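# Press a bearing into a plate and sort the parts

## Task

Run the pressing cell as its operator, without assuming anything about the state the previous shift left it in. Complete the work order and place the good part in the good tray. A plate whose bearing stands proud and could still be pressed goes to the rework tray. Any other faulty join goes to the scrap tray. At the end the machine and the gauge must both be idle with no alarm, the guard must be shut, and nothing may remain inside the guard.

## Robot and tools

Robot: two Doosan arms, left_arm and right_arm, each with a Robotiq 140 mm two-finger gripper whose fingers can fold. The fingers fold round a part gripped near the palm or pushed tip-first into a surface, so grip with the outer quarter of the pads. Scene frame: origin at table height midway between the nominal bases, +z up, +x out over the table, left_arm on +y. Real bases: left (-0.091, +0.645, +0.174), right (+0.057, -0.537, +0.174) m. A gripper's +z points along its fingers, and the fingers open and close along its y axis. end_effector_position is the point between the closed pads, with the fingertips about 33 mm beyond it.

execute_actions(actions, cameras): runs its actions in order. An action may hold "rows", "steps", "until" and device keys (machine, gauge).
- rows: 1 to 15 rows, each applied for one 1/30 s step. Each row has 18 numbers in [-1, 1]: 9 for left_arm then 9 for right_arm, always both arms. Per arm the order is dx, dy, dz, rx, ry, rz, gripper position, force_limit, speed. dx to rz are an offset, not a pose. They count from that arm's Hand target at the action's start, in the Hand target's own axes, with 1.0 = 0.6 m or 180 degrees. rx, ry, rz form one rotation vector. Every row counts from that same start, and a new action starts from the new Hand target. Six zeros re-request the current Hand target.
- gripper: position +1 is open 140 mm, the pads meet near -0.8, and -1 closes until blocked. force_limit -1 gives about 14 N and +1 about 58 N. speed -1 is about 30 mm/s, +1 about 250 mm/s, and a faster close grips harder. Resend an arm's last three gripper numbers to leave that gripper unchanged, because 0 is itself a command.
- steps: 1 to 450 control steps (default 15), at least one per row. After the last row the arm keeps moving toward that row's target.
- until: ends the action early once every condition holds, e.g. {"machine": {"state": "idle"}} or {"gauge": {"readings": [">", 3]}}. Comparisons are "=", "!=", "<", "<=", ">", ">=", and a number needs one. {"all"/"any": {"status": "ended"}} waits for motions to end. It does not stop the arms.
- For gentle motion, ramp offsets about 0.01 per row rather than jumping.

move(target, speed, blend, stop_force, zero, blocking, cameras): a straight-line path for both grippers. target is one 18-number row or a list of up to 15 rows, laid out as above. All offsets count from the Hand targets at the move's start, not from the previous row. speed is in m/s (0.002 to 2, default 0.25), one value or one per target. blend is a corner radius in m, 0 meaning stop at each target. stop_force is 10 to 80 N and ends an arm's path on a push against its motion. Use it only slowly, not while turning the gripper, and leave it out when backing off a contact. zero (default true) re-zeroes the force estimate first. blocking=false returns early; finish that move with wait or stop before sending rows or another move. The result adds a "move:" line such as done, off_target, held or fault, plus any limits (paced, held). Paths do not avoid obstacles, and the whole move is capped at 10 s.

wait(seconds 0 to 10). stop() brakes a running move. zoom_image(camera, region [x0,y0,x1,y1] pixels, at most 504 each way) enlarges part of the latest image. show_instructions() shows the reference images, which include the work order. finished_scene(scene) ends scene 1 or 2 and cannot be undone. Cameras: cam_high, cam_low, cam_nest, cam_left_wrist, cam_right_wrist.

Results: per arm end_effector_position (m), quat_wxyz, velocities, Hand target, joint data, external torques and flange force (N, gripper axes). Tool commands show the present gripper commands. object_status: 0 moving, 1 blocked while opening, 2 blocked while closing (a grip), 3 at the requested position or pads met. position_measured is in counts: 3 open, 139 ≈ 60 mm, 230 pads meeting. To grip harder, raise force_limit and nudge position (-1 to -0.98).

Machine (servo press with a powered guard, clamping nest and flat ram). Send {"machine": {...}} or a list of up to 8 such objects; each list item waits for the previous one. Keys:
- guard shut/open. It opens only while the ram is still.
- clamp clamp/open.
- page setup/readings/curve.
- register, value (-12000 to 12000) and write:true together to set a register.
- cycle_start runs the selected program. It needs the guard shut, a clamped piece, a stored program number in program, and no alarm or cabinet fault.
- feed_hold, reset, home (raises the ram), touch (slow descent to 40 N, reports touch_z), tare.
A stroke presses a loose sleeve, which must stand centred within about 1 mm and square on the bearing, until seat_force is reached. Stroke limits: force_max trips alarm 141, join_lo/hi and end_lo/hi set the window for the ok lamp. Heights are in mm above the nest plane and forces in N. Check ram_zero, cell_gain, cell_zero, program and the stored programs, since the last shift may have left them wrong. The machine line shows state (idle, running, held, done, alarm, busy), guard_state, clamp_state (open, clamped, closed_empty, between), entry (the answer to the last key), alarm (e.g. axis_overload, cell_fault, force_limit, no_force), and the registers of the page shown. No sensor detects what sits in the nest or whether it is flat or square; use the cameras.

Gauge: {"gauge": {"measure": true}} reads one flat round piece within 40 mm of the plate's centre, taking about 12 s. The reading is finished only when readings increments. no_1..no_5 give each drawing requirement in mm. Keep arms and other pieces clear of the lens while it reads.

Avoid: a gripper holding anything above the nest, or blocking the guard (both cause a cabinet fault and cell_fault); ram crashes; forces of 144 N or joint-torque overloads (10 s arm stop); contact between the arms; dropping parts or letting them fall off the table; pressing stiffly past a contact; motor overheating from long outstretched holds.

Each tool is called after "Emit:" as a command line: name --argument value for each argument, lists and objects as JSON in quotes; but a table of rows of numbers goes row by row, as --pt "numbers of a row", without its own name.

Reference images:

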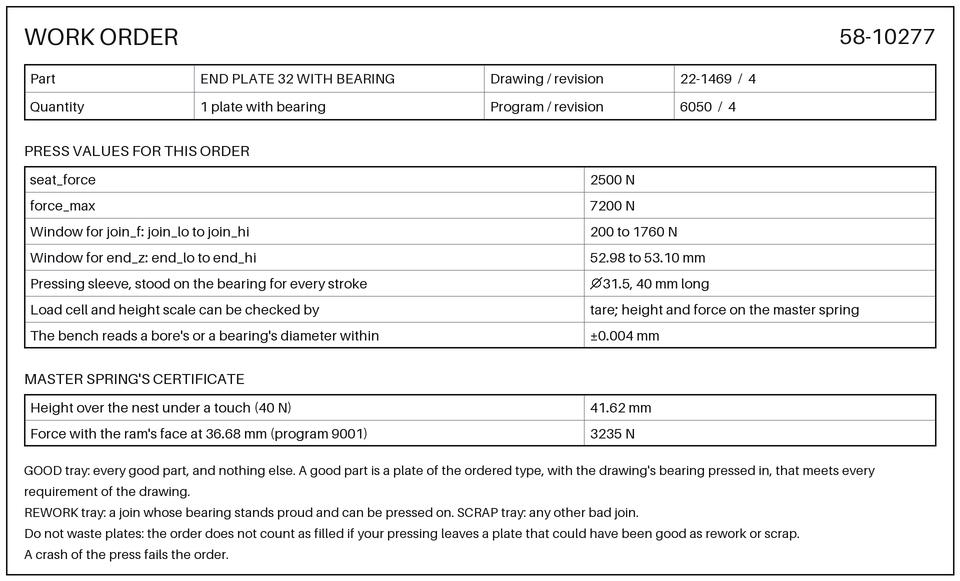

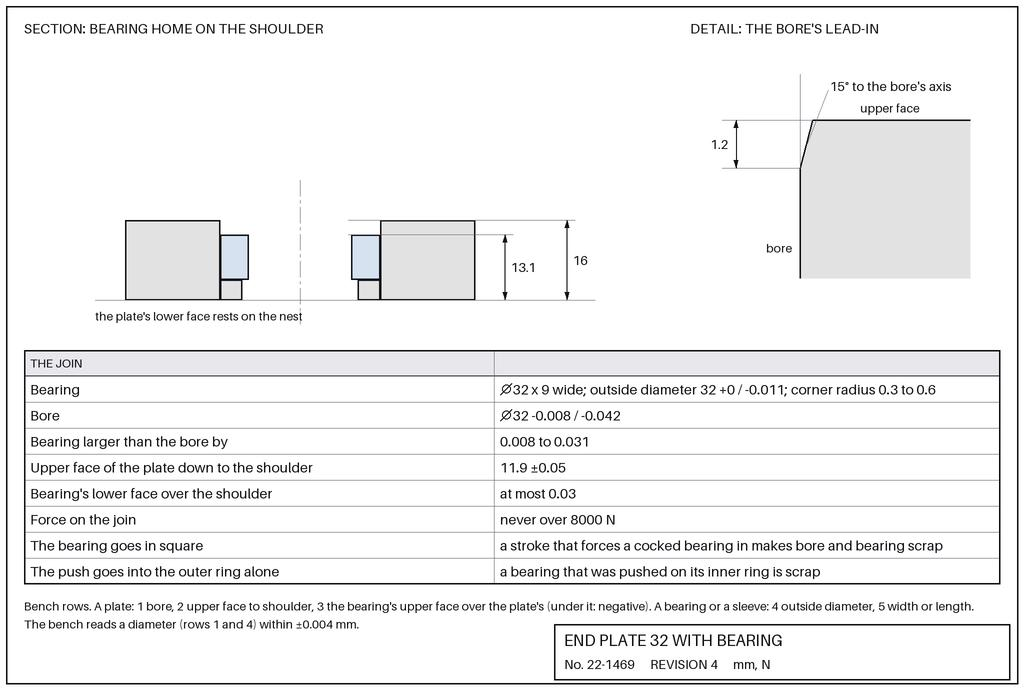

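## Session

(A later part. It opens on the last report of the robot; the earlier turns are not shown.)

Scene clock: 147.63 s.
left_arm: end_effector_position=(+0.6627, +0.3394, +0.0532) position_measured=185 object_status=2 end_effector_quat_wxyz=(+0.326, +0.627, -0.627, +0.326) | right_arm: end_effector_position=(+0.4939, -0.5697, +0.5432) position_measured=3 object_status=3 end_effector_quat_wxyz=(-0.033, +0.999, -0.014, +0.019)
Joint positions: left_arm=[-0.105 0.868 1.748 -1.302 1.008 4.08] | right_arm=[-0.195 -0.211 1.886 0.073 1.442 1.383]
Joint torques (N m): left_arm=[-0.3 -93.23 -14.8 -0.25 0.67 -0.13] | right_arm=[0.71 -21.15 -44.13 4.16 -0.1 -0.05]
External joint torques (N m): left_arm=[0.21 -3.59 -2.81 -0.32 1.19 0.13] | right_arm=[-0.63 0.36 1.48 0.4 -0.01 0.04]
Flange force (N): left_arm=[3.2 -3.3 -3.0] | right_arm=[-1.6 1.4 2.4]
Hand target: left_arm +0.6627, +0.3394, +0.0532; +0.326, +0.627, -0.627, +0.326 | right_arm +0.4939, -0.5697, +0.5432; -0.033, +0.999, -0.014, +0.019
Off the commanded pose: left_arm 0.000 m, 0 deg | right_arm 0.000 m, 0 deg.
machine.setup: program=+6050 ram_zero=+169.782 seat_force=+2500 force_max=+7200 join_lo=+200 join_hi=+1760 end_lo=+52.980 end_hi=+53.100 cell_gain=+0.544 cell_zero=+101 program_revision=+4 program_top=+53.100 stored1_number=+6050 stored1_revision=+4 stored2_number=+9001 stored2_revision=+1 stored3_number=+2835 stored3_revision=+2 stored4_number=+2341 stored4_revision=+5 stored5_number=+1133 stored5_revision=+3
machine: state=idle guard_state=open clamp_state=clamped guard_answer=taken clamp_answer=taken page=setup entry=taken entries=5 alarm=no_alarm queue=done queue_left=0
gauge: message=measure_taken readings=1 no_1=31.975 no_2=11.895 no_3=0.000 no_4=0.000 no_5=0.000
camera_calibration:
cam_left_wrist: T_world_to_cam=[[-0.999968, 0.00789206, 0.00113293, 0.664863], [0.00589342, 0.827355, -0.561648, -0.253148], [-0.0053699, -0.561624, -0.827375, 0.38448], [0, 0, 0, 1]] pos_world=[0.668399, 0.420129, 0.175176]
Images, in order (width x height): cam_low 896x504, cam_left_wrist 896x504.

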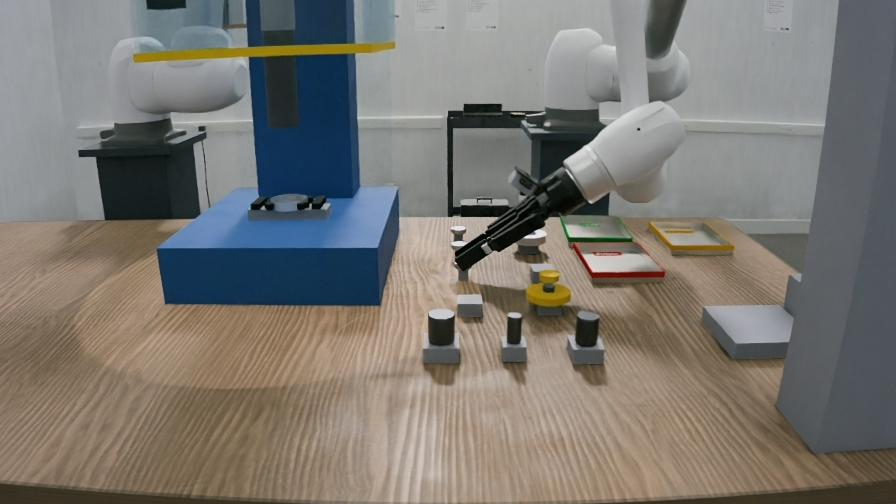

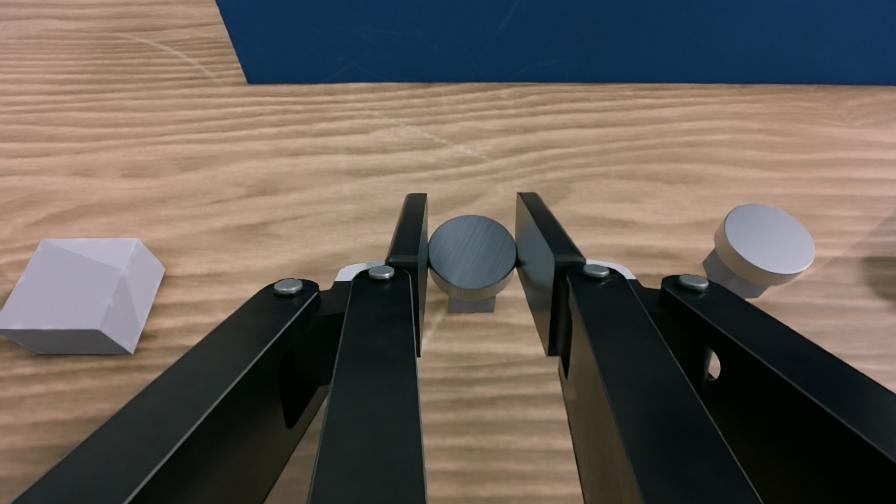

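Emit:
move --pt "0.1365 0 -0.0957 0 0 0 -1 0 -1 0 0 0 0 0 0 1 1 1" --pt "-0.2003 -0.1955 -0.7123 0.4096 0 -0.287 -1 0 -1 0 0 0 0 0 0 1 1 1" --pt "-0.3708 -0.38 -0.5927 0.4096 0 -0.287 -1 0 -1 0 0 0 0 0 0 1 1 1" --blend '[0.03,0.04,0]' --speed '[0.15,0.2,0.15]' --cameras '["cam_left_wrist"]'

Scene clock: 154.83 s.
left_arm: end_effector_position=(+0.8907, +0.7582, +0.0753) position_measured=185 object_status=2 end_effector_quat_wxyz=(+0.000, +0.887, +0.000, +0.462) | right_arm: end_effector_position=(+0.4939, -0.5697, +0.5432) position_measured=3 object_status=3 end_effector_quat_wxyz=(-0.033, +0.999, -0.014, +0.019)
Joint positions: left_arm=[0.095 0.807 1.831 -2.938 0.462 4.593] | right_arm=[-0.195 -0.211 1.886 0.073 1.442 1.383]
Joint torques (N m): left_arm=[1.33 -98.59 -20.12 -2.59 2.35 -0.12] | right_arm=[0.81 -21.06 -44.17 4.15 -0.1 0]
External joint torques (N m): left_arm=[-1.35 1.81 -1.59 0.44 -0.07 0.11] | right_arm=[-0.73 0.07 1.27 0.44 -0.02 0]
Flange force (N): left_arm=[0.8 0.1 5.8] | right_arm=[-1.9 1.7 2.0]
Hand target: left_arm +0.8907, +0.7582, +0.0752; +0.000, +0.887, +0.000, +0.462 | right_arm +0.4939, -0.5697, +0.5432; -0.033, +0.999, -0.014, +0.019
Off the commanded pose: left_arm 0.000 m, 0 deg | right_arm 0.000 m, 0 deg.
machine.setup: program=+6050 ram_zero=+169.782 seat_force=+2500 force_max=+7200 join_lo=+200 join_hi=+1760 end_lo=+52.980 end_hi=+53.100 cell_gain=+0.544 cell_zero=+101 program_revision=+4 program_top=+53.100 stored1_number=+6050 stored1_revision=+4 stored2_number=+9001 stored2_revision=+1 stored3_number=+2835 stored3_revision=+2 stored4_number=+2341 stored4_revision=+5 stored5_number=+1133 stored5_revision=+3
machine: state=idle guard_state=open clamp_state=clamped guard_answer=taken clamp_answer=taken page=setup entry=taken entries=5 alarm=no_alarm queue=done queue_left=0
gauge: message=measure_taken readings=1 no_1=31.975 no_2=11.895 no_3=0.000 no_4=0.000 no_5=0.000
move: done
camera_calibration:
cam_left_wrist: T_world_to_cam=[[-0.00747564, -0.999972, 0.00105139, 0.769723], [-0.827077, 0.00559214, -0.562061, 0.776378], [0.562039, -0.00507134, -0.827095, -0.288223], [0, 0, 0, 1]] pos_world=[0.809871, 0.763898, 0.197175]
Images, in order (width x height): cam_left_wrist 896x504.

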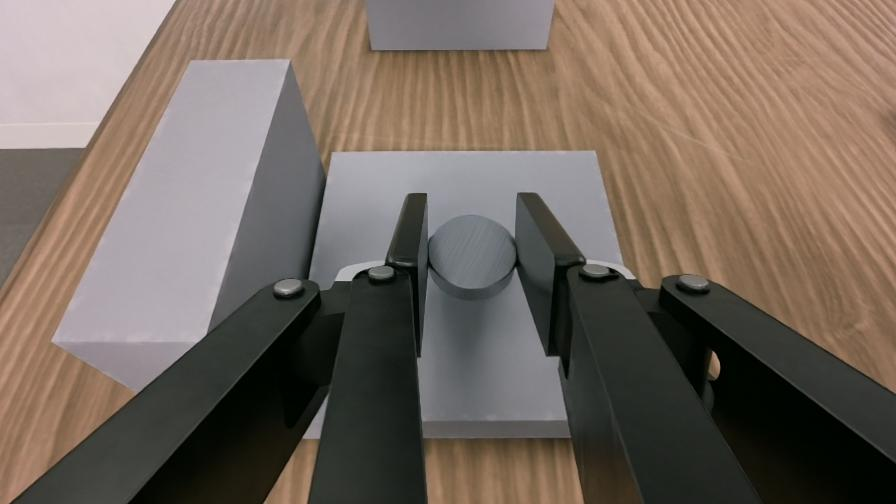

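Emit:
move --pt "-0.0246 0 0.0172 0 0 0 -1 0 -1 0 0 0 0 0 0 1 1 1" --pt "-0.0382 0 0.0268 0 0 0 -1 0 -1 0 0 0 0 0 0 1 1 1" --speed '[0.05,0.006]' --stop_force 10 --cameras '["cam_left_wrist"]'

Emit:
execute_actions --actions '[{"rows":[[0,0,0,0,0,0,0,0,-1,0,0,0,0,0,0,1,1,1]],"steps":45}]' --cameras '["cam_left_wrist"]'

Emit:
move --target '[0,0,-0.42,0,0,0,0,0,-1,0,0,0,0,0,0,1,1,1]' --cameras '["cam_left_wrist"]'

Emit:
execute_actions --actions '[{"gauge":{"measure":true},"steps":440,"until":{"gauge":{"readings":["=",2]}}}]'

Scene clock: 156.60 s.
left_arm: end_effector_position=(+0.8909, +0.7582, +0.0568) position_measured=185 object_status=2 end_effector_quat_wxyz=(+0.000, +0.887, +0.000, +0.462) | right_arm: end_effector_position=(+0.4939, -0.5697, +0.5432) position_measured=3 object_status=3 end_effector_quat_wxyz=(-0.033, +0.999, -0.014, +0.019)
Joint positions: left_arm=[0.095 0.834 1.827 -2.947 0.485 4.604] | right_arm=[-0.195 -0.211 1.886 0.073 1.442 1.383]
Joint torques (N m): left_arm=[0.89 -89.68 -15.94 -2.36 -0.16 -0.03] | right_arm=[0.72 -20.99 -44.16 4.12 -0.07 -0.02]
External joint torques (N m): left_arm=[-0.65 -8 -4.83 0.31 2.43 0.03] | right_arm=[-0.61 -0.13 1.25 0.47 -0.04 0.02]
Flange force (N): left_arm=[7.0 -0.3 -3.6] | right_arm=[-2.1 1.3 2.0]
Hand target: left_arm +0.8909, +0.7582, +0.0567; +0.000, +0.887, +0.000, +0.462 (not the last commanded pose) | right_arm +0.4939, -0.5697, +0.5432; -0.033, +0.999, -0.014, +0.019
Off the commanded pose: left_arm 0.010 m, 0 deg | right_arm 0.000 m, 0 deg.
machine.setup: program=+6050 ram_zero=+169.782 seat_force=+2500 force_max=+7200 join_lo=+200 join_hi=+1760 end_lo=+52.980 end_hi=+53.100 cell_gain=+0.544 cell_zero=+101 program_revision=+4 program_top=+53.100 stored1_number=+6050 stored1_revision=+4 stored2_number=+9001 stored2_revision=+1 stored3_number=+2835 stored3_revision=+2 stored4_number=+2341 stored4_revision=+5 stored5_number=+1133 stored5_revision=+3
machine: state=idle guard_state=open clamp_state=clamped guard_answer=taken clamp_answer=taken page=setup entry=taken entries=5 alarm=no_alarm queue=done queue_left=0
gauge: message=measure_taken readings=1 no_1=31.975 no_2=11.895 no_3=0.000 no_4=0.000 no_5=0.000
move: contact (left_arm); path passed 1 of 2 targets
camera_calibration:
cam_left_wrist: T_world_to_cam=[[-0.0075329, -0.999971, 0.00112998, 0.769776], [-0.826796, 0.00559274, -0.562475, 0.76599], [0.562452, -0.00517133, -0.826814, -0.303944], [0, 0, 0, 1]] pos_world=[0.81007, 0.763898, 0.178675]
Images, in order (width x height): cam_left_wrist 896x504.

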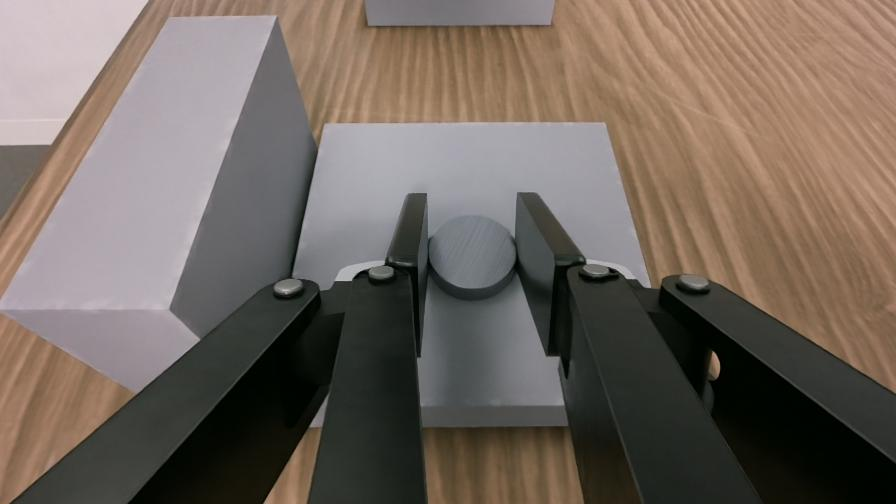

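Scene clock: 158.30 s.
left_arm: end_effector_position=(+0.8909, +0.7582, +0.0567) position_measured=129 object_status=3 end_effector_quat_wxyz=(+0.000, +0.887, +0.000, +0.462) | right_arm: end_effector_position=(+0.4939, -0.5697, +0.5432) position_measured=3 object_status=3 end_effector_quat_wxyz=(-0.033, +0.999, -0.014, +0.019)
Joint positions: left_arm=[0.095 0.834 1.827 -2.947 0.485 4.604] | right_arm=[-0.195 -0.211 1.886 0.073 1.442 1.383]
Joint torques (N m): left_arm=[1.2 -99.01 -19.74 -2.49 2.28 -0.12] | right_arm=[0.84 -21.08 -44.08 4.15 -0.08 -0.03]
External joint torques (N m): left_arm=[-1.16 1.2 -1.1 0.43 -0.01 0.12] | right_arm=[-0.89 0.81 1.42 0.41 -0.04 0.03]
Flange force (N): left_arm=[0.4 0.2 3.9] | right_arm=[-0.9 2.1 2.4]
Hand target: left_arm +0.8909, +0.7582, +0.0567; +0.000, +0.887, +0.000, +0.462 | right_arm +0.4939, -0.5697, +0.5432; -0.033, +0.999, -0.014, +0.019
Off the commanded pose: left_arm 0.000 m, 0 deg | right_arm 0.000 m, 0 deg.
machine.setup: program=+6050 ram_zero=+169.782 seat_force=+2500 force_max=+7200 join_lo=+200 join_hi=+1760 end_lo=+52.980 end_hi=+53.100 cell_gain=+0.544 cell_zero=+101 program_revision=+4 program_top=+53.100 stored1_number=+6050 stored1_revision=+4 stored2_number=+9001 stored2_revision=+1 stored3_number=+2835 stored3_revision=+2 stored4_number=+2341 stored4_revision=+5 stored5_number=+1133 stored5_revision=+3
machine: state=idle guard_state=open clamp_state=clamped guard_answer=taken clamp_answer=taken page=setup entry=taken entries=5 alarm=no_alarm queue=done queue_left=0
gauge: message=measure_taken readings=1 no_1=31.975 no_2=11.895 no_3=0.000 no_4=0.000 no_5=0.000
camera_calibration:
cam_left_wrist: T_world_to_cam=[[-0.00747599, -0.999972, 0.00104871, 0.769744], [-0.826874, 0.00559211, -0.562359, 0.765895], [0.562337, -0.00507134, -0.826892, -0.30394], [0, 0, 0, 1]] pos_world=[0.80997, 0.763898, 0.178575]
Images, in order (width x height): cam_left_wrist 896x504.

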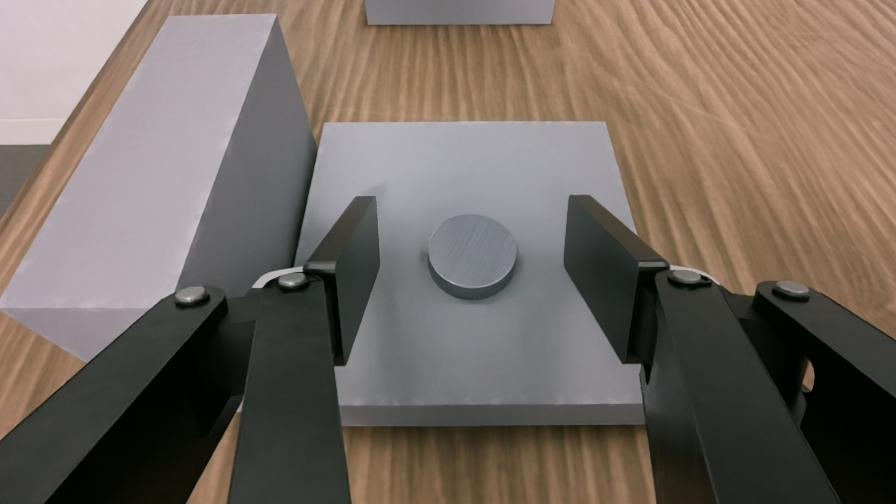

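Scene clock: 159.83 s.
left_arm: end_effector_position=(+0.6844, +0.7581, +0.2011) position_measured=129 object_status=3 end_effector_quat_wxyz=(+0.000, +0.887, +0.000, +0.462) | right_arm: end_effector_position=(+0.4939, -0.5697, +0.5432) position_measured=3 object_status=3 end_effector_quat_wxyz=(-0.033, +0.999, -0.014, +0.019)
Joint positions: left_arm=[0.14 0.433 2.236 -2.875 0.497 4.566] | right_arm=[-0.195 -0.211 1.886 0.073 1.442 1.383]
Joint torques (N m): left_arm=[1.02 -66.06 -19.02 -2.39 2.33 -0.02] | right_arm=[0.94 -21.08 -44.1 4.17 -0.07 -0.02]
External joint torques (N m): left_arm=[-0.98 2.13 -1.27 0.34 -0.07 0.01] | right_arm=[-0.83 0.1 1.38 0.4 -0.03 0.02]
Flange force (N): left_arm=[0.1 -0.2 5.6] | right_arm=[-2.0 1.9 2.2]
Hand target: left_arm +0.6844, +0.7581, +0.2012; +0.000, +0.887, +0.000, +0.462 | right_arm +0.4939, -0.5697, +0.5432; -0.033, +0.999, -0.014, +0.019
Off the commanded pose: left_arm 0.000 m, 0 deg | right_arm 0.000 m, 0 deg.
machine.setup: program=+6050 ram_zero=+169.782 seat_force=+2500 force_max=+7200 join_lo=+200 join_hi=+1760 end_lo=+52.980 end_hi=+53.100 cell_gain=+0.544 cell_zero=+101 program_revision=+4 program_top=+53.100 stored1_number=+6050 stored1_revision=+4 stored2_number=+9001 stored2_revision=+1 stored3_number=+2835 stored3_revision=+2 stored4_number=+2341 stored4_revision=+5 stored5_number=+1133 stored5_revision=+3
machine: state=idle guard_state=open clamp_state=clamped guard_answer=taken clamp_answer=taken page=setup entry=taken entries=5 alarm=no_alarm queue=done queue_left=0
gauge: message=measure_taken readings=1 no_1=31.975 no_2=11.895 no_3=0.000 no_4=0.000 no_5=0.000
move: done
camera_calibration:
cam_left_wrist: T_world_to_cam=[[-0.0075328, -0.999971, 0.00113153, 0.767957], [-0.82692, 0.00559293, -0.562291, 0.676439], [0.562269, -0.00517132, -0.826938, -0.0683384], [0, 0, 0, 1]] pos_world=[0.60357, 0.763798, 0.322975]
Images, in order (width x height): cam_left_wrist 896x504.

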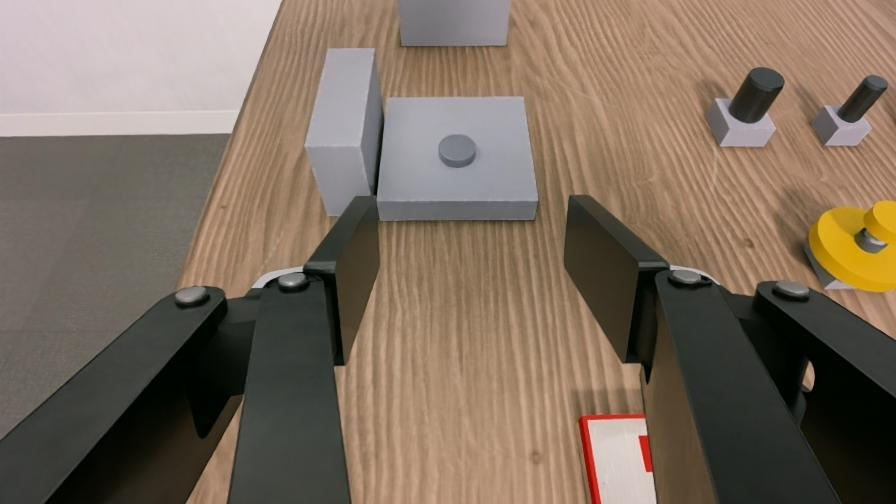

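Scene clock: 172.03 s.
left_arm: end_effector_position=(+0.6844, +0.7581, +0.2012) position_measured=129 object_status=3 end_effector_quat_wxyz=(+0.000, +0.887, +0.000, +0.462) | right_arm: end_effector_position=(+0.4939, -0.5697, +0.5432) position_measured=3 object_status=3 end_effector_quat_wxyz=(-0.033, +0.999, -0.014, +0.019)
Joint positions: left_arm=[0.14 0.432 2.236 -2.875 0.497 4.565] | right_arm=[-0.195 -0.211 1.886 0.073 1.442 1.383]
Joint torques (N m): left_arm=[0.85 -64.91 -19.14 -2.49 2.26 -0.08] | right_arm=[0.64 -20.95 -44.17 4.13 -0.06 -0.06]
External joint torques (N m): left_arm=[-0.71 0.84 -1.14 0.44 0.01 0.08] | right_arm=[-0.48 0.17 1.43 0.44 -0.06 0.06]
Flange force (N): left_arm=[1.0 -0.6 3.0] | right_arm=[-1.8 1.0 2.4]
Hand target: left_arm +0.6844, +0.7581, +0.2012; +0.000, +0.887, +0.000, +0.462 | right_arm +0.4939, -0.5697, +0.5432; -0.033, +0.999, -0.014, +0.019
Tool commands: left_gripper/position=+0.0 left_gripper/force_limit=+0.0 left_gripper/speed=-1.0 right_gripper/position=+1.0 right_gripper/force_limit=+1.0 right_gripper/speed=+1.0
Off the commanded pose: left_arm 0.000 m, 0 deg | right_arm 0.000 m, 0 deg.
machine.setup: program=+6050 ram_zero=+169.782 seat_force=+2500 force_max=+7200 join_lo=+200 join_hi=+1760 end_lo=+52.980 end_hi=+53.100 cell_gain=+0.544 cell_zero=+101 program_revision=+4 program_top=+53.100 stored1_number=+6050 stored1_revision=+4 stored2_number=+9001 stored2_revision=+1 stored3_number=+2835 stored3_revision=+2 stored4_number=+2341 stored4_revision=+5 stored5_number=+1133 stored5_revision=+3
machine: state=idle guard_state=open clamp_state=clamped guard_answer=taken clamp_answer=taken page=setup entry=taken entries=5 alarm=no_alarm queue=done queue_left=0
gauge: message=measure_taken readings=2 no_1=0.000 no_2=0.000 no_3=0.000 no_4=31.995 no_5=9.001

Emit:
move --target '[-0.0027,0,0.4222,0,0,0,0,0,-1,0,0,0,0,0,0,1,1,1]' --speed 0.2

Emit:
execute_actions --actions '[{"rows":[[0,0,0,0,0,0,-1,0,-1,0,0,0,0,0,0,1,1,1]],"steps":75}]' --cameras '["cam_left_wrist"]'

Emit:
zoom_image --camera "cam_left_wrist" --region '[340, 130, 600, 330]'

Scene clock: 175.23 s.
left_arm: end_effector_position=(+0.8910, +0.7583, +0.0547) position_measured=129 object_status=3 end_effector_quat_wxyz=(+0.000, +0.887, +0.000, +0.462) | right_arm: end_effector_position=(+0.4939, -0.5697, +0.5432) position_measured=3 object_status=3 end_effector_quat_wxyz=(-0.033, +0.999, -0.014, +0.019)
Joint positions: left_arm=[0.095 0.837 1.826 -2.948 0.487 4.605] | right_arm=[-0.195 -0.211 1.886 0.073 1.442 1.383]
Joint torques (N m): left_arm=[1.03 -99.72 -19.37 -2.41 2.19 -0.14] | right_arm=[0.64 -20.98 -44.14 4.14 -0.08 -0.05]
External joint torques (N m): left_arm=[-1.03 1.63 -1.4 0.36 0.08 0.14] | right_arm=[-0.56 0.12 1.34 0.43 -0.03 0.04]
Flange force (N): left_arm=[0.2 0.1 5.1] | right_arm=[-1.8 1.2 2.2]
Hand target: left_arm +0.8910, +0.7582, +0.0546; +0.000, +0.887, +0.000, +0.462 | right_arm +0.4939, -0.5697, +0.5432; -0.033, +0.999, -0.014, +0.019
Off the commanded pose: left_arm 0.000 m, 0 deg | right_arm 0.000 m, 0 deg.
machine.setup: program=+6050 ram_zero=+169.782 seat_force=+2500 force_max=+7200 join_lo=+200 join_hi=+1760 end_lo=+52.980 end_hi=+53.100 cell_gain=+0.544 cell_zero=+101 program_revision=+4 program_top=+53.100 stored1_number=+6050 stored1_revision=+4 stored2_number=+9001 stored2_revision=+1 stored3_number=+2835 stored3_revision=+2 stored4_number=+2341 stored4_revision=+5 stored5_number=+1133 stored5_revision=+3
machine: state=idle guard_state=open clamp_state=clamped guard_answer=taken clamp_answer=taken page=setup entry=taken entries=5 alarm=no_alarm queue=done queue_left=0
gauge: message=measure_taken readings=2 no_1=0.000 no_2=0.000 no_3=0.000 no_4=31.995 no_5=9.001
move: done

Scene clock: 177.93 s.
left_arm: end_effector_position=(+0.8910, +0.7582, +0.0546) position_measured=185 object_status=2 end_effector_quat_wxyz=(+0.000, +0.887, +0.000, +0.462) | right_arm: end_effector_position=(+0.4939, -0.5697, +0.5432) position_measured=3 object_status=3 end_effector_quat_wxyz=(-0.033, +0.999, -0.014, +0.019)
Joint positions: left_arm=[0.095 0.837 1.826 -2.948 0.487 4.605] | right_arm=[-0.195 -0.211 1.886 0.073 1.442 1.383]
Joint torques (N m): left_arm=[-1.06 -39.16 6.61 -1.48 -13.45 -0.19] | right_arm=[0.61 -20.97 -44.09 4.14 -0.08 -0.03]
External joint torques (N m): left_arm=[0.96 -58.91 -27.4 -0.57 15.74 0.19] | right_arm=[-0.49 -0.1 1.3 0.44 -0.03 0.03]
Flange force (N): left_arm=[45.3 -0.4 -41.8] | right_arm=[-2.1 1.0 2.1]
Hand target: left_arm +0.8910, +0.7582, +0.0546; +0.000, +0.887, +0.000, +0.462 | right_arm +0.4939, -0.5697, +0.5432; -0.033, +0.999, -0.014, +0.019
Off the commanded pose: left_arm 0.000 m, 0 deg | right_arm 0.000 m, 0 deg.
machine.setup: program=+6050 ram_zero=+169.782 seat_force=+2500 force_max=+7200 join_lo=+200 join_hi=+1760 end_lo=+52.980 end_hi=+53.100 cell_gain=+0.544 cell_zero=+101 program_revision=+4 program_top=+53.100 stored1_number=+6050 stored1_revision=+4 stored2_number=+9001 stored2_revision=+1 stored3_number=+2835 stored3_revision=+2 stored4_number=+2341 stored4_revision=+5 stored5_number=+1133 stored5_revision=+3
machine: state=idle guard_state=open clamp_state=clamped guard_answer=taken clamp_answer=taken page=setup entry=taken entries=5 alarm=no_alarm queue=done queue_left=0
gauge: message=measure_taken readings=2 no_1=0.000 no_2=0.000 no_3=0.000 no_4=31.995 no_5=9.001
camera_calibration:
cam_left_wrist: T_world_to_cam=[[-0.00753262, -0.999971, 0.00113113, 0.769779], [-0.826874, 0.00559259, -0.56236, 0.764879], [0.562337, -0.00517134, -0.826892, -0.305712], [0, 0, 0, 1]] pos_world=[0.81017, 0.763898, 0.176475]
Images, in order (width x height): cam_left_wrist 896x504.

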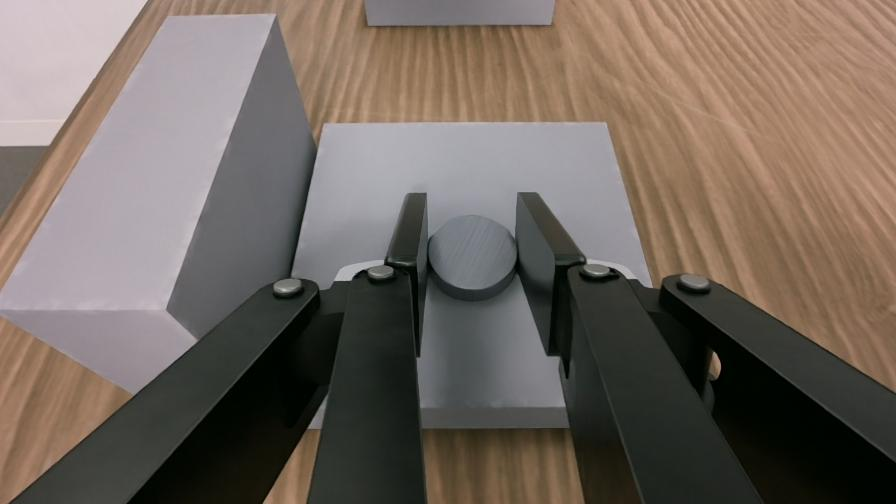

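Scaled by 1.938 from the camera's 896x504 image, which has a finer 1280x720 frame.

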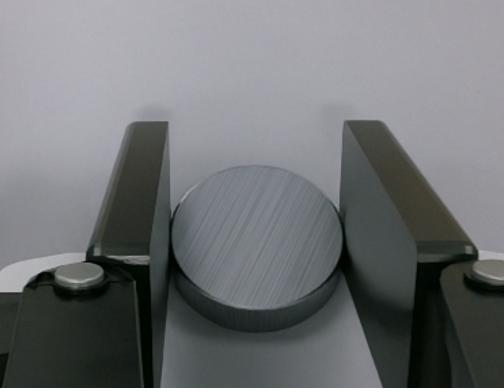

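Emit:
execute_actions --actions '[{"rows":[[0,0,0,0,0,0,0,0,-1,0,0,0,0,0,0,1,1,1]],"steps":45}]'

Emit:
move --target '[0.0046,0,-0.0063,0,0,0,0,0,-1,0,0,0,0,0,0,1,1,1]' --speed 0.03 --cameras '["cam_left_wrist"]'

Emit:
execute_actions --actions '[{"rows":[[0,0,0,0,0,0,-1,0,-1,0,0,0,0,0,0,1,1,1]],"steps":75}]' --cameras '["cam_left_wrist","cam_low","cam_high"]'

Emit:
zoom_image --camera "cam_left_wrist" --region '[340, 130, 600, 330]'

Emit:
zoom_image --camera "cam_low" --region '[660, 200, 800, 370]'

Scene clock: 180.90 s.
left_arm: end_effector_position=(+0.8910, +0.7582, +0.0546) position_measured=129 object_status=3 end_effector_quat_wxyz=(+0.000, +0.887, +0.000, +0.462) | right_arm: end_effector_position=(+0.4939, -0.5697, +0.5432) position_measured=3 object_status=3 end_effector_quat_wxyz=(-0.033, +0.999, -0.014, +0.019)
Joint positions: left_arm=[0.095 0.837 1.826 -2.948 0.487 4.605] | right_arm=[-0.195 -0.211 1.886 0.073 1.442 1.383]
Joint torques (N m): left_arm=[1.1 -99.19 -19.63 -2.5 2.26 -0.12] | right_arm=[0.62 -20.86 -44.16 4.12 -0.05 -0.09]
External joint torques (N m): left_arm=[-0.87 1.28 -1.12 0.45 0.01 0.12] | right_arm=[-0.4 -0.55 1.4 0.45 -0.05 0.09]
Flange force (N): left_arm=[0.4 -0.3 4.1] | right_arm=[-2.9 0.6 2.2]
Hand target: left_arm +0.8910, +0.7582, +0.0546; +0.000, +0.887, +0.000, +0.462 | right_arm +0.4939, -0.5697, +0.5432; -0.033, +0.999, -0.014, +0.019
Off the commanded pose: left_arm 0.000 m, 0 deg | right_arm 0.000 m, 0 deg.
machine.setup: program=+6050 ram_zero=+169.782 seat_force=+2500 force_max=+7200 join_lo=+200 join_hi=+1760 end_lo=+52.980 end_hi=+53.100 cell_gain=+0.544 cell_zero=+101 program_revision=+4 program_top=+53.100 stored1_number=+6050 stored1_revision=+4 stored2_number=+9001 stored2_revision=+1 stored3_number=+2835 stored3_revision=+2 stored4_number=+2341 stored4_revision=+5 stored5_number=+1133 stored5_revision=+3
machine: state=idle guard_state=open clamp_state=clamped guard_answer=taken clamp_answer=taken page=setup entry=taken entries=5 alarm=no_alarm queue=done queue_left=0
gauge: message=measure_taken readings=2 no_1=0.000 no_2=0.000 no_3=0.000 no_4=31.995 no_5=9.001

Scene clock: 181.60 s.
left_arm: end_effector_position=(+0.8895, +0.7582, +0.0590) position_measured=129 object_status=3 end_effector_quat_wxyz=(+0.000, +0.887, +0.000, +0.462) | right_arm: end_effector_position=(+0.4939, -0.5697, +0.5432) position_measured=3 object_status=3 end_effector_quat_wxyz=(-0.033, +0.999, -0.014, +0.019)
Joint positions: left_arm=[0.096 0.83 1.831 -2.947 0.484 4.603] | right_arm=[-0.195 -0.211 1.886 0.073 1.442 1.383]
Joint torques (N m): left_arm=[0.83 -97.49 -19.6 -2.48 2.27 -0.14] | right_arm=[0.71 -21.02 -44.2 4.09 -0.07 -0.04]
External joint torques (N m): left_arm=[-0.8 -0.21 -1.35 0.41 0 0.14] | right_arm=[-0.61 -0.07 1.4 0.48 -0.04 0.04]
Flange force (N): left_arm=[1.7 -0.1 2.3] | right_arm=[-2.2 1.3 2.2]
Hand target: left_arm +0.8895, +0.7582, +0.0591; +0.000, +0.887, +0.000, +0.462 | right_arm +0.4939, -0.5697, +0.5432; -0.033, +0.999, -0.014, +0.019
Off the commanded pose: left_arm 0.000 m, 0 deg | right_arm 0.000 m, 0 deg.
machine.setup: program=+6050 ram_zero=+169.782 seat_force=+2500 force_max=+7200 join_lo=+200 join_hi=+1760 end_lo=+52.980 end_hi=+53.100 cell_gain=+0.544 cell_zero=+101 program_revision=+4 program_top=+53.100 stored1_number=+6050 stored1_revision=+4 stored2_number=+9001 stored2_revision=+1 stored3_number=+2835 stored3_revision=+2 stored4_number=+2341 stored4_revision=+5 stored5_number=+1133 stored5_revision=+3
machine: state=idle guard_state=open clamp_state=clamped guard_answer=taken clamp_answer=taken page=setup entry=taken entries=5 alarm=no_alarm queue=done queue_left=0
gauge: message=measure_taken readings=2 no_1=0.000 no_2=0.000 no_3=0.000 no_4=31.995 no_5=9.001
move: done
camera_calibration:
cam_left_wrist: T_world_to_cam=[[-0.00753262, -0.999971, 0.00113113, 0.769663], [-0.826874, 0.00559259, -0.56236, 0.766113], [0.562337, -0.00517134, -0.826892, -0.301231], [0, 0, 0, 1]] pos_world=[0.80867, 0.763798, 0.180875]
Images, in order (width x height): cam_left_wrist 896x504.

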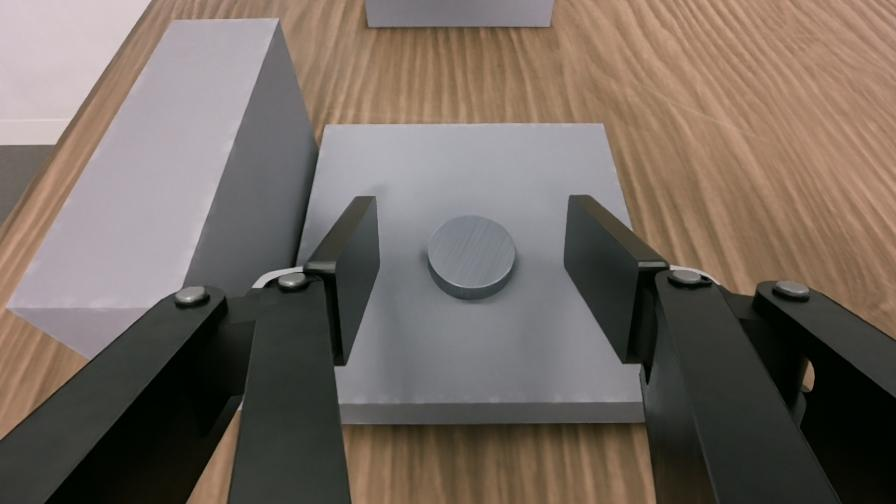

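Scene clock: 184.30 s.
left_arm: end_effector_position=(+0.8895, +0.7582, +0.0591) position_measured=185 object_status=2 end_effector_quat_wxyz=(+0.000, +0.887, +0.000, +0.462) | right_arm: end_effector_position=(+0.4939, -0.5697, +0.5432) position_measured=3 object_status=3 end_effector_quat_wxyz=(-0.033, +0.999, -0.014, +0.019)
Joint positions: left_arm=[0.096 0.83 1.831 -2.947 0.484 4.603] | right_arm=[-0.195 -0.211 1.886 0.073 1.442 1.383]
Joint torques (N m): left_arm=[0.49 -95.52 -18.67 -2.42 1.49 -0.07] | right_arm=[0.8 -21.04 -44.07 4.14 -0.1 -0.06]
External joint torques (N m): left_arm=[-0.5 -1.87 -2.2 0.36 0.78 0.07] | right_arm=[-0.7 -0.2 1.25 0.43 -0.01 0.05]
Flange force (N): left_arm=[2.5 -0.6 1.1] | right_arm=[-2.3 1.4 1.9]
Hand target: left_arm +0.8895, +0.7582, +0.0591; +0.000, +0.887, +0.000, +0.462 | right_arm +0.4939, -0.5697, +0.5432; -0.033, +0.999, -0.014, +0.019
Off the commanded pose: left_arm 0.000 m, 0 deg | right_arm 0.000 m, 0 deg.
machine.setup: program=+6050 ram_zero=+169.782 seat_force=+2500 force_max=+7200 join_lo=+200 join_hi=+1760 end_lo=+52.980 end_hi=+53.100 cell_gain=+0.544 cell_zero=+101 program_revision=+4 program_top=+53.100 stored1_number=+6050 stored1_revision=+4 stored2_number=+9001 stored2_revision=+1 stored3_number=+2835 stored3_revision=+2 stored4_number=+2341 stored4_revision=+5 stored5_number=+1133 stored5_revision=+3
machine: state=idle guard_state=open clamp_state=clamped guard_answer=taken clamp_answer=taken page=setup entry=taken entries=5 alarm=no_alarm queue=done queue_left=0
gauge: message=measure_taken readings=2 no_1=0.000 no_2=0.000 no_3=0.000 no_4=31.995 no_5=9.001
camera_calibration:
cam_left_wrist: T_world_to_cam=[[-0.00747599, -0.999972, 0.00104871, 0.769732], [-0.826874, 0.00559211, -0.562359, 0.766169], [0.562337, -0.00507134, -0.826892, -0.301225], [0, 0, 0, 1]] pos_world=[0.80867, 0.763898, 0.180975]
Images, in order (width x height): cam_high 896x504, cam_low 896x504, cam_left_wrist 896x504.

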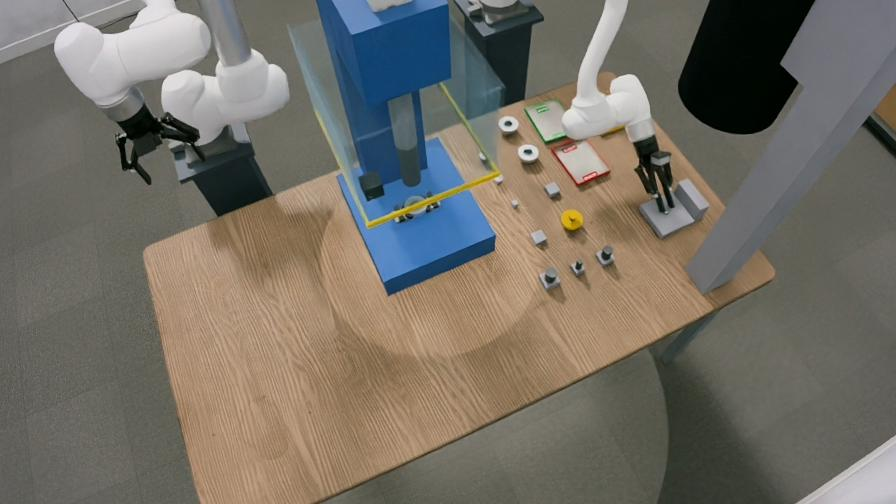

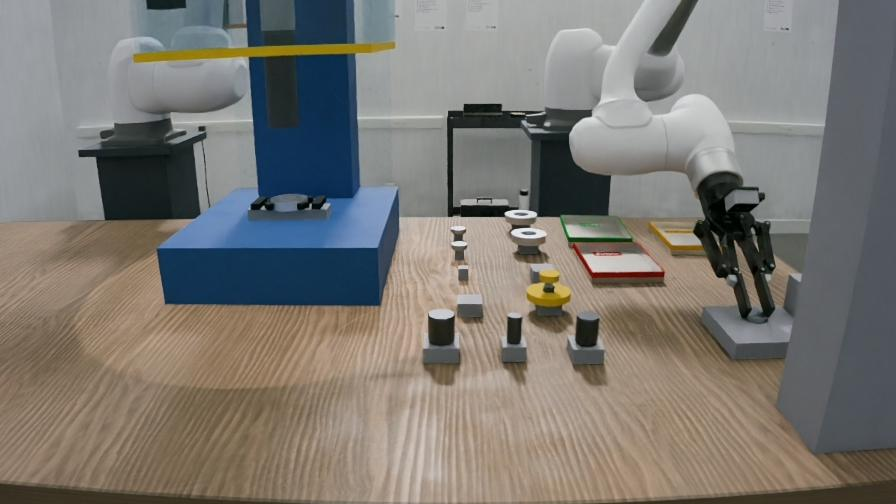

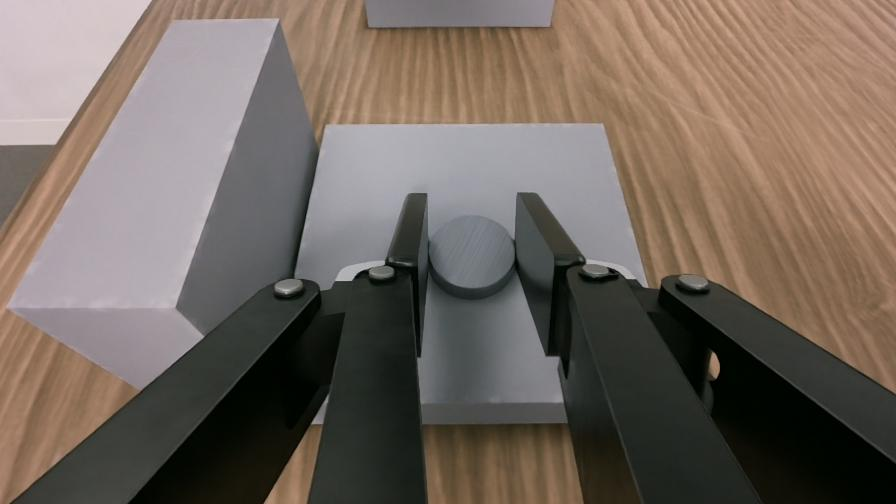

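Scaled by 1.938 from the camera's 896x504 image, which has a finer 1280x720 frame.

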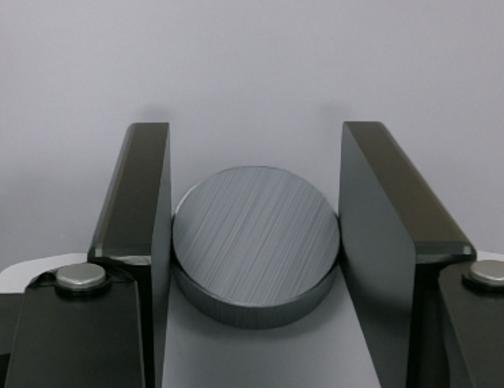

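Scaled by 2.965 from the camera's 896x504 image, which has a finer 1280x720 frame.

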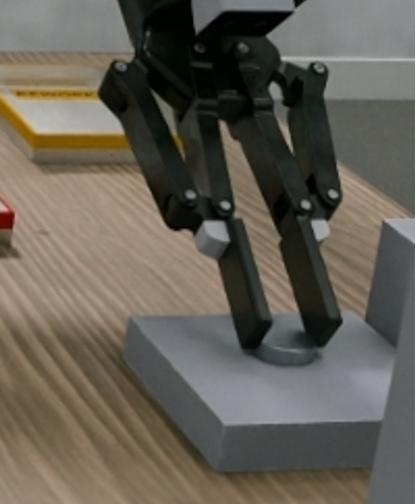

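Emit:
move --target '[0.0546,0,-0.0383,0,0,0,-1,0,-1,0,0,0,0,0,0,1,1,1]' --speed 0.06 --cameras '["cam_left_wrist"]'

Emit:
zoom_image --camera "cam_left_wrist" --region '[340, 130, 600, 330]'

Scene clock: 185.70 s.
left_arm: end_effector_position=(+0.8894, +0.7582, +0.0990) position_measured=185 object_status=2 end_effector_quat_wxyz=(+0.000, +0.887, +0.000, +0.462) | right_arm: end_effector_position=(+0.4939, -0.5697, +0.5432) position_measured=3 object_status=3 end_effector_quat_wxyz=(-0.033, +0.999, -0.014, +0.019)
Joint positions: left_arm=[0.096 0.771 1.837 -2.925 0.433 4.579] | right_arm=[-0.195 -0.211 1.886 0.073 1.442 1.383]
Joint torques (N m): left_arm=[0.97 -97.64 -21.71 -2.79 2.51 -0.17] | right_arm=[0.73 -21.18 -44.13 4.14 -0.08 -0.03]
External joint torques (N m): left_arm=[-0.59 2.84 -0.94 0.53 -0.25 0.17] | right_arm=[-0.56 0.26 1.39 0.43 -0.04 0.03]
Flange force (N): left_arm=[-0.2 -1.1 6.1] | right_arm=[-1.7 1.3 2.3]
Hand target: left_arm +0.8895, +0.7582, +0.0991; +0.000, +0.887, +0.000, +0.462 | right_arm +0.4939, -0.5697, +0.5432; -0.033, +0.999, -0.014, +0.019
Off the commanded pose: left_arm 0.000 m, 0 deg | right_arm 0.000 m, 0 deg.
machine.setup: program=+6050 ram_zero=+169.782 seat_force=+2500 force_max=+7200 join_lo=+200 join_hi=+1760 end_lo=+52.980 end_hi=+53.100 cell_gain=+0.544 cell_zero=+101 program_revision=+4 program_top=+53.100 stored1_number=+6050 stored1_revision=+4 stored2_number=+9001 stored2_revision=+1 stored3_number=+2835 stored3_revision=+2 stored4_number=+2341 stored4_revision=+5 stored5_number=+1133 stored5_revision=+3
machine: state=idle guard_state=open clamp_state=clamped guard_answer=taken clamp_answer=taken page=setup entry=taken entries=5 alarm=no_alarm queue=done queue_left=0
gauge: message=measure_taken readings=2 no_1=0.000 no_2=0.000 no_3=0.000 no_4=31.995 no_5=9.001
move: done
camera_calibration:
cam_left_wrist: T_world_to_cam=[[-0.00747617, -0.999972, 0.00104911, 0.769689], [-0.826921, 0.00559246, -0.562291, 0.788547], [0.562269, -0.00507131, -0.826939, -0.26811], [0, 0, 0, 1]] pos_world=[0.80857, 0.763898, 0.220875]
Images, in order (width x height): cam_left_wrist 896x504.

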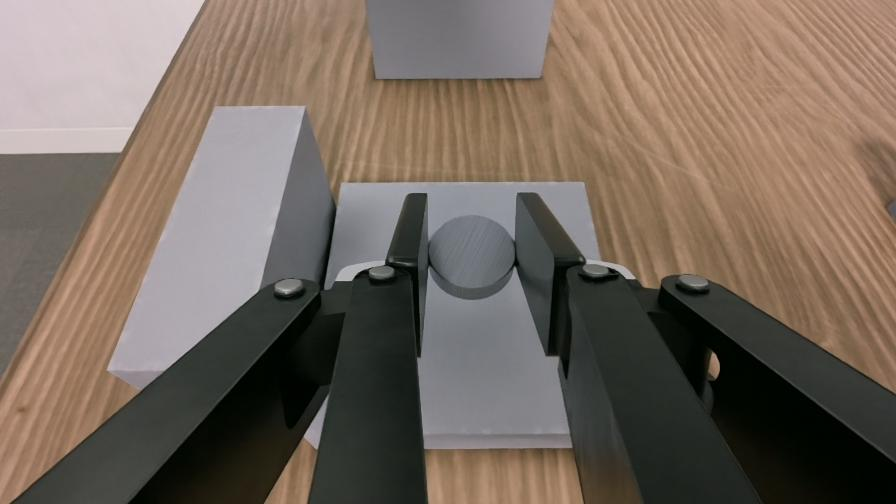

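Scaled by 1.938 from the camera's 896x504 image, which has a finer 1280x720 frame.

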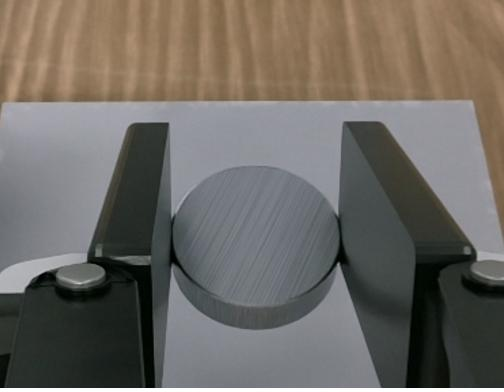

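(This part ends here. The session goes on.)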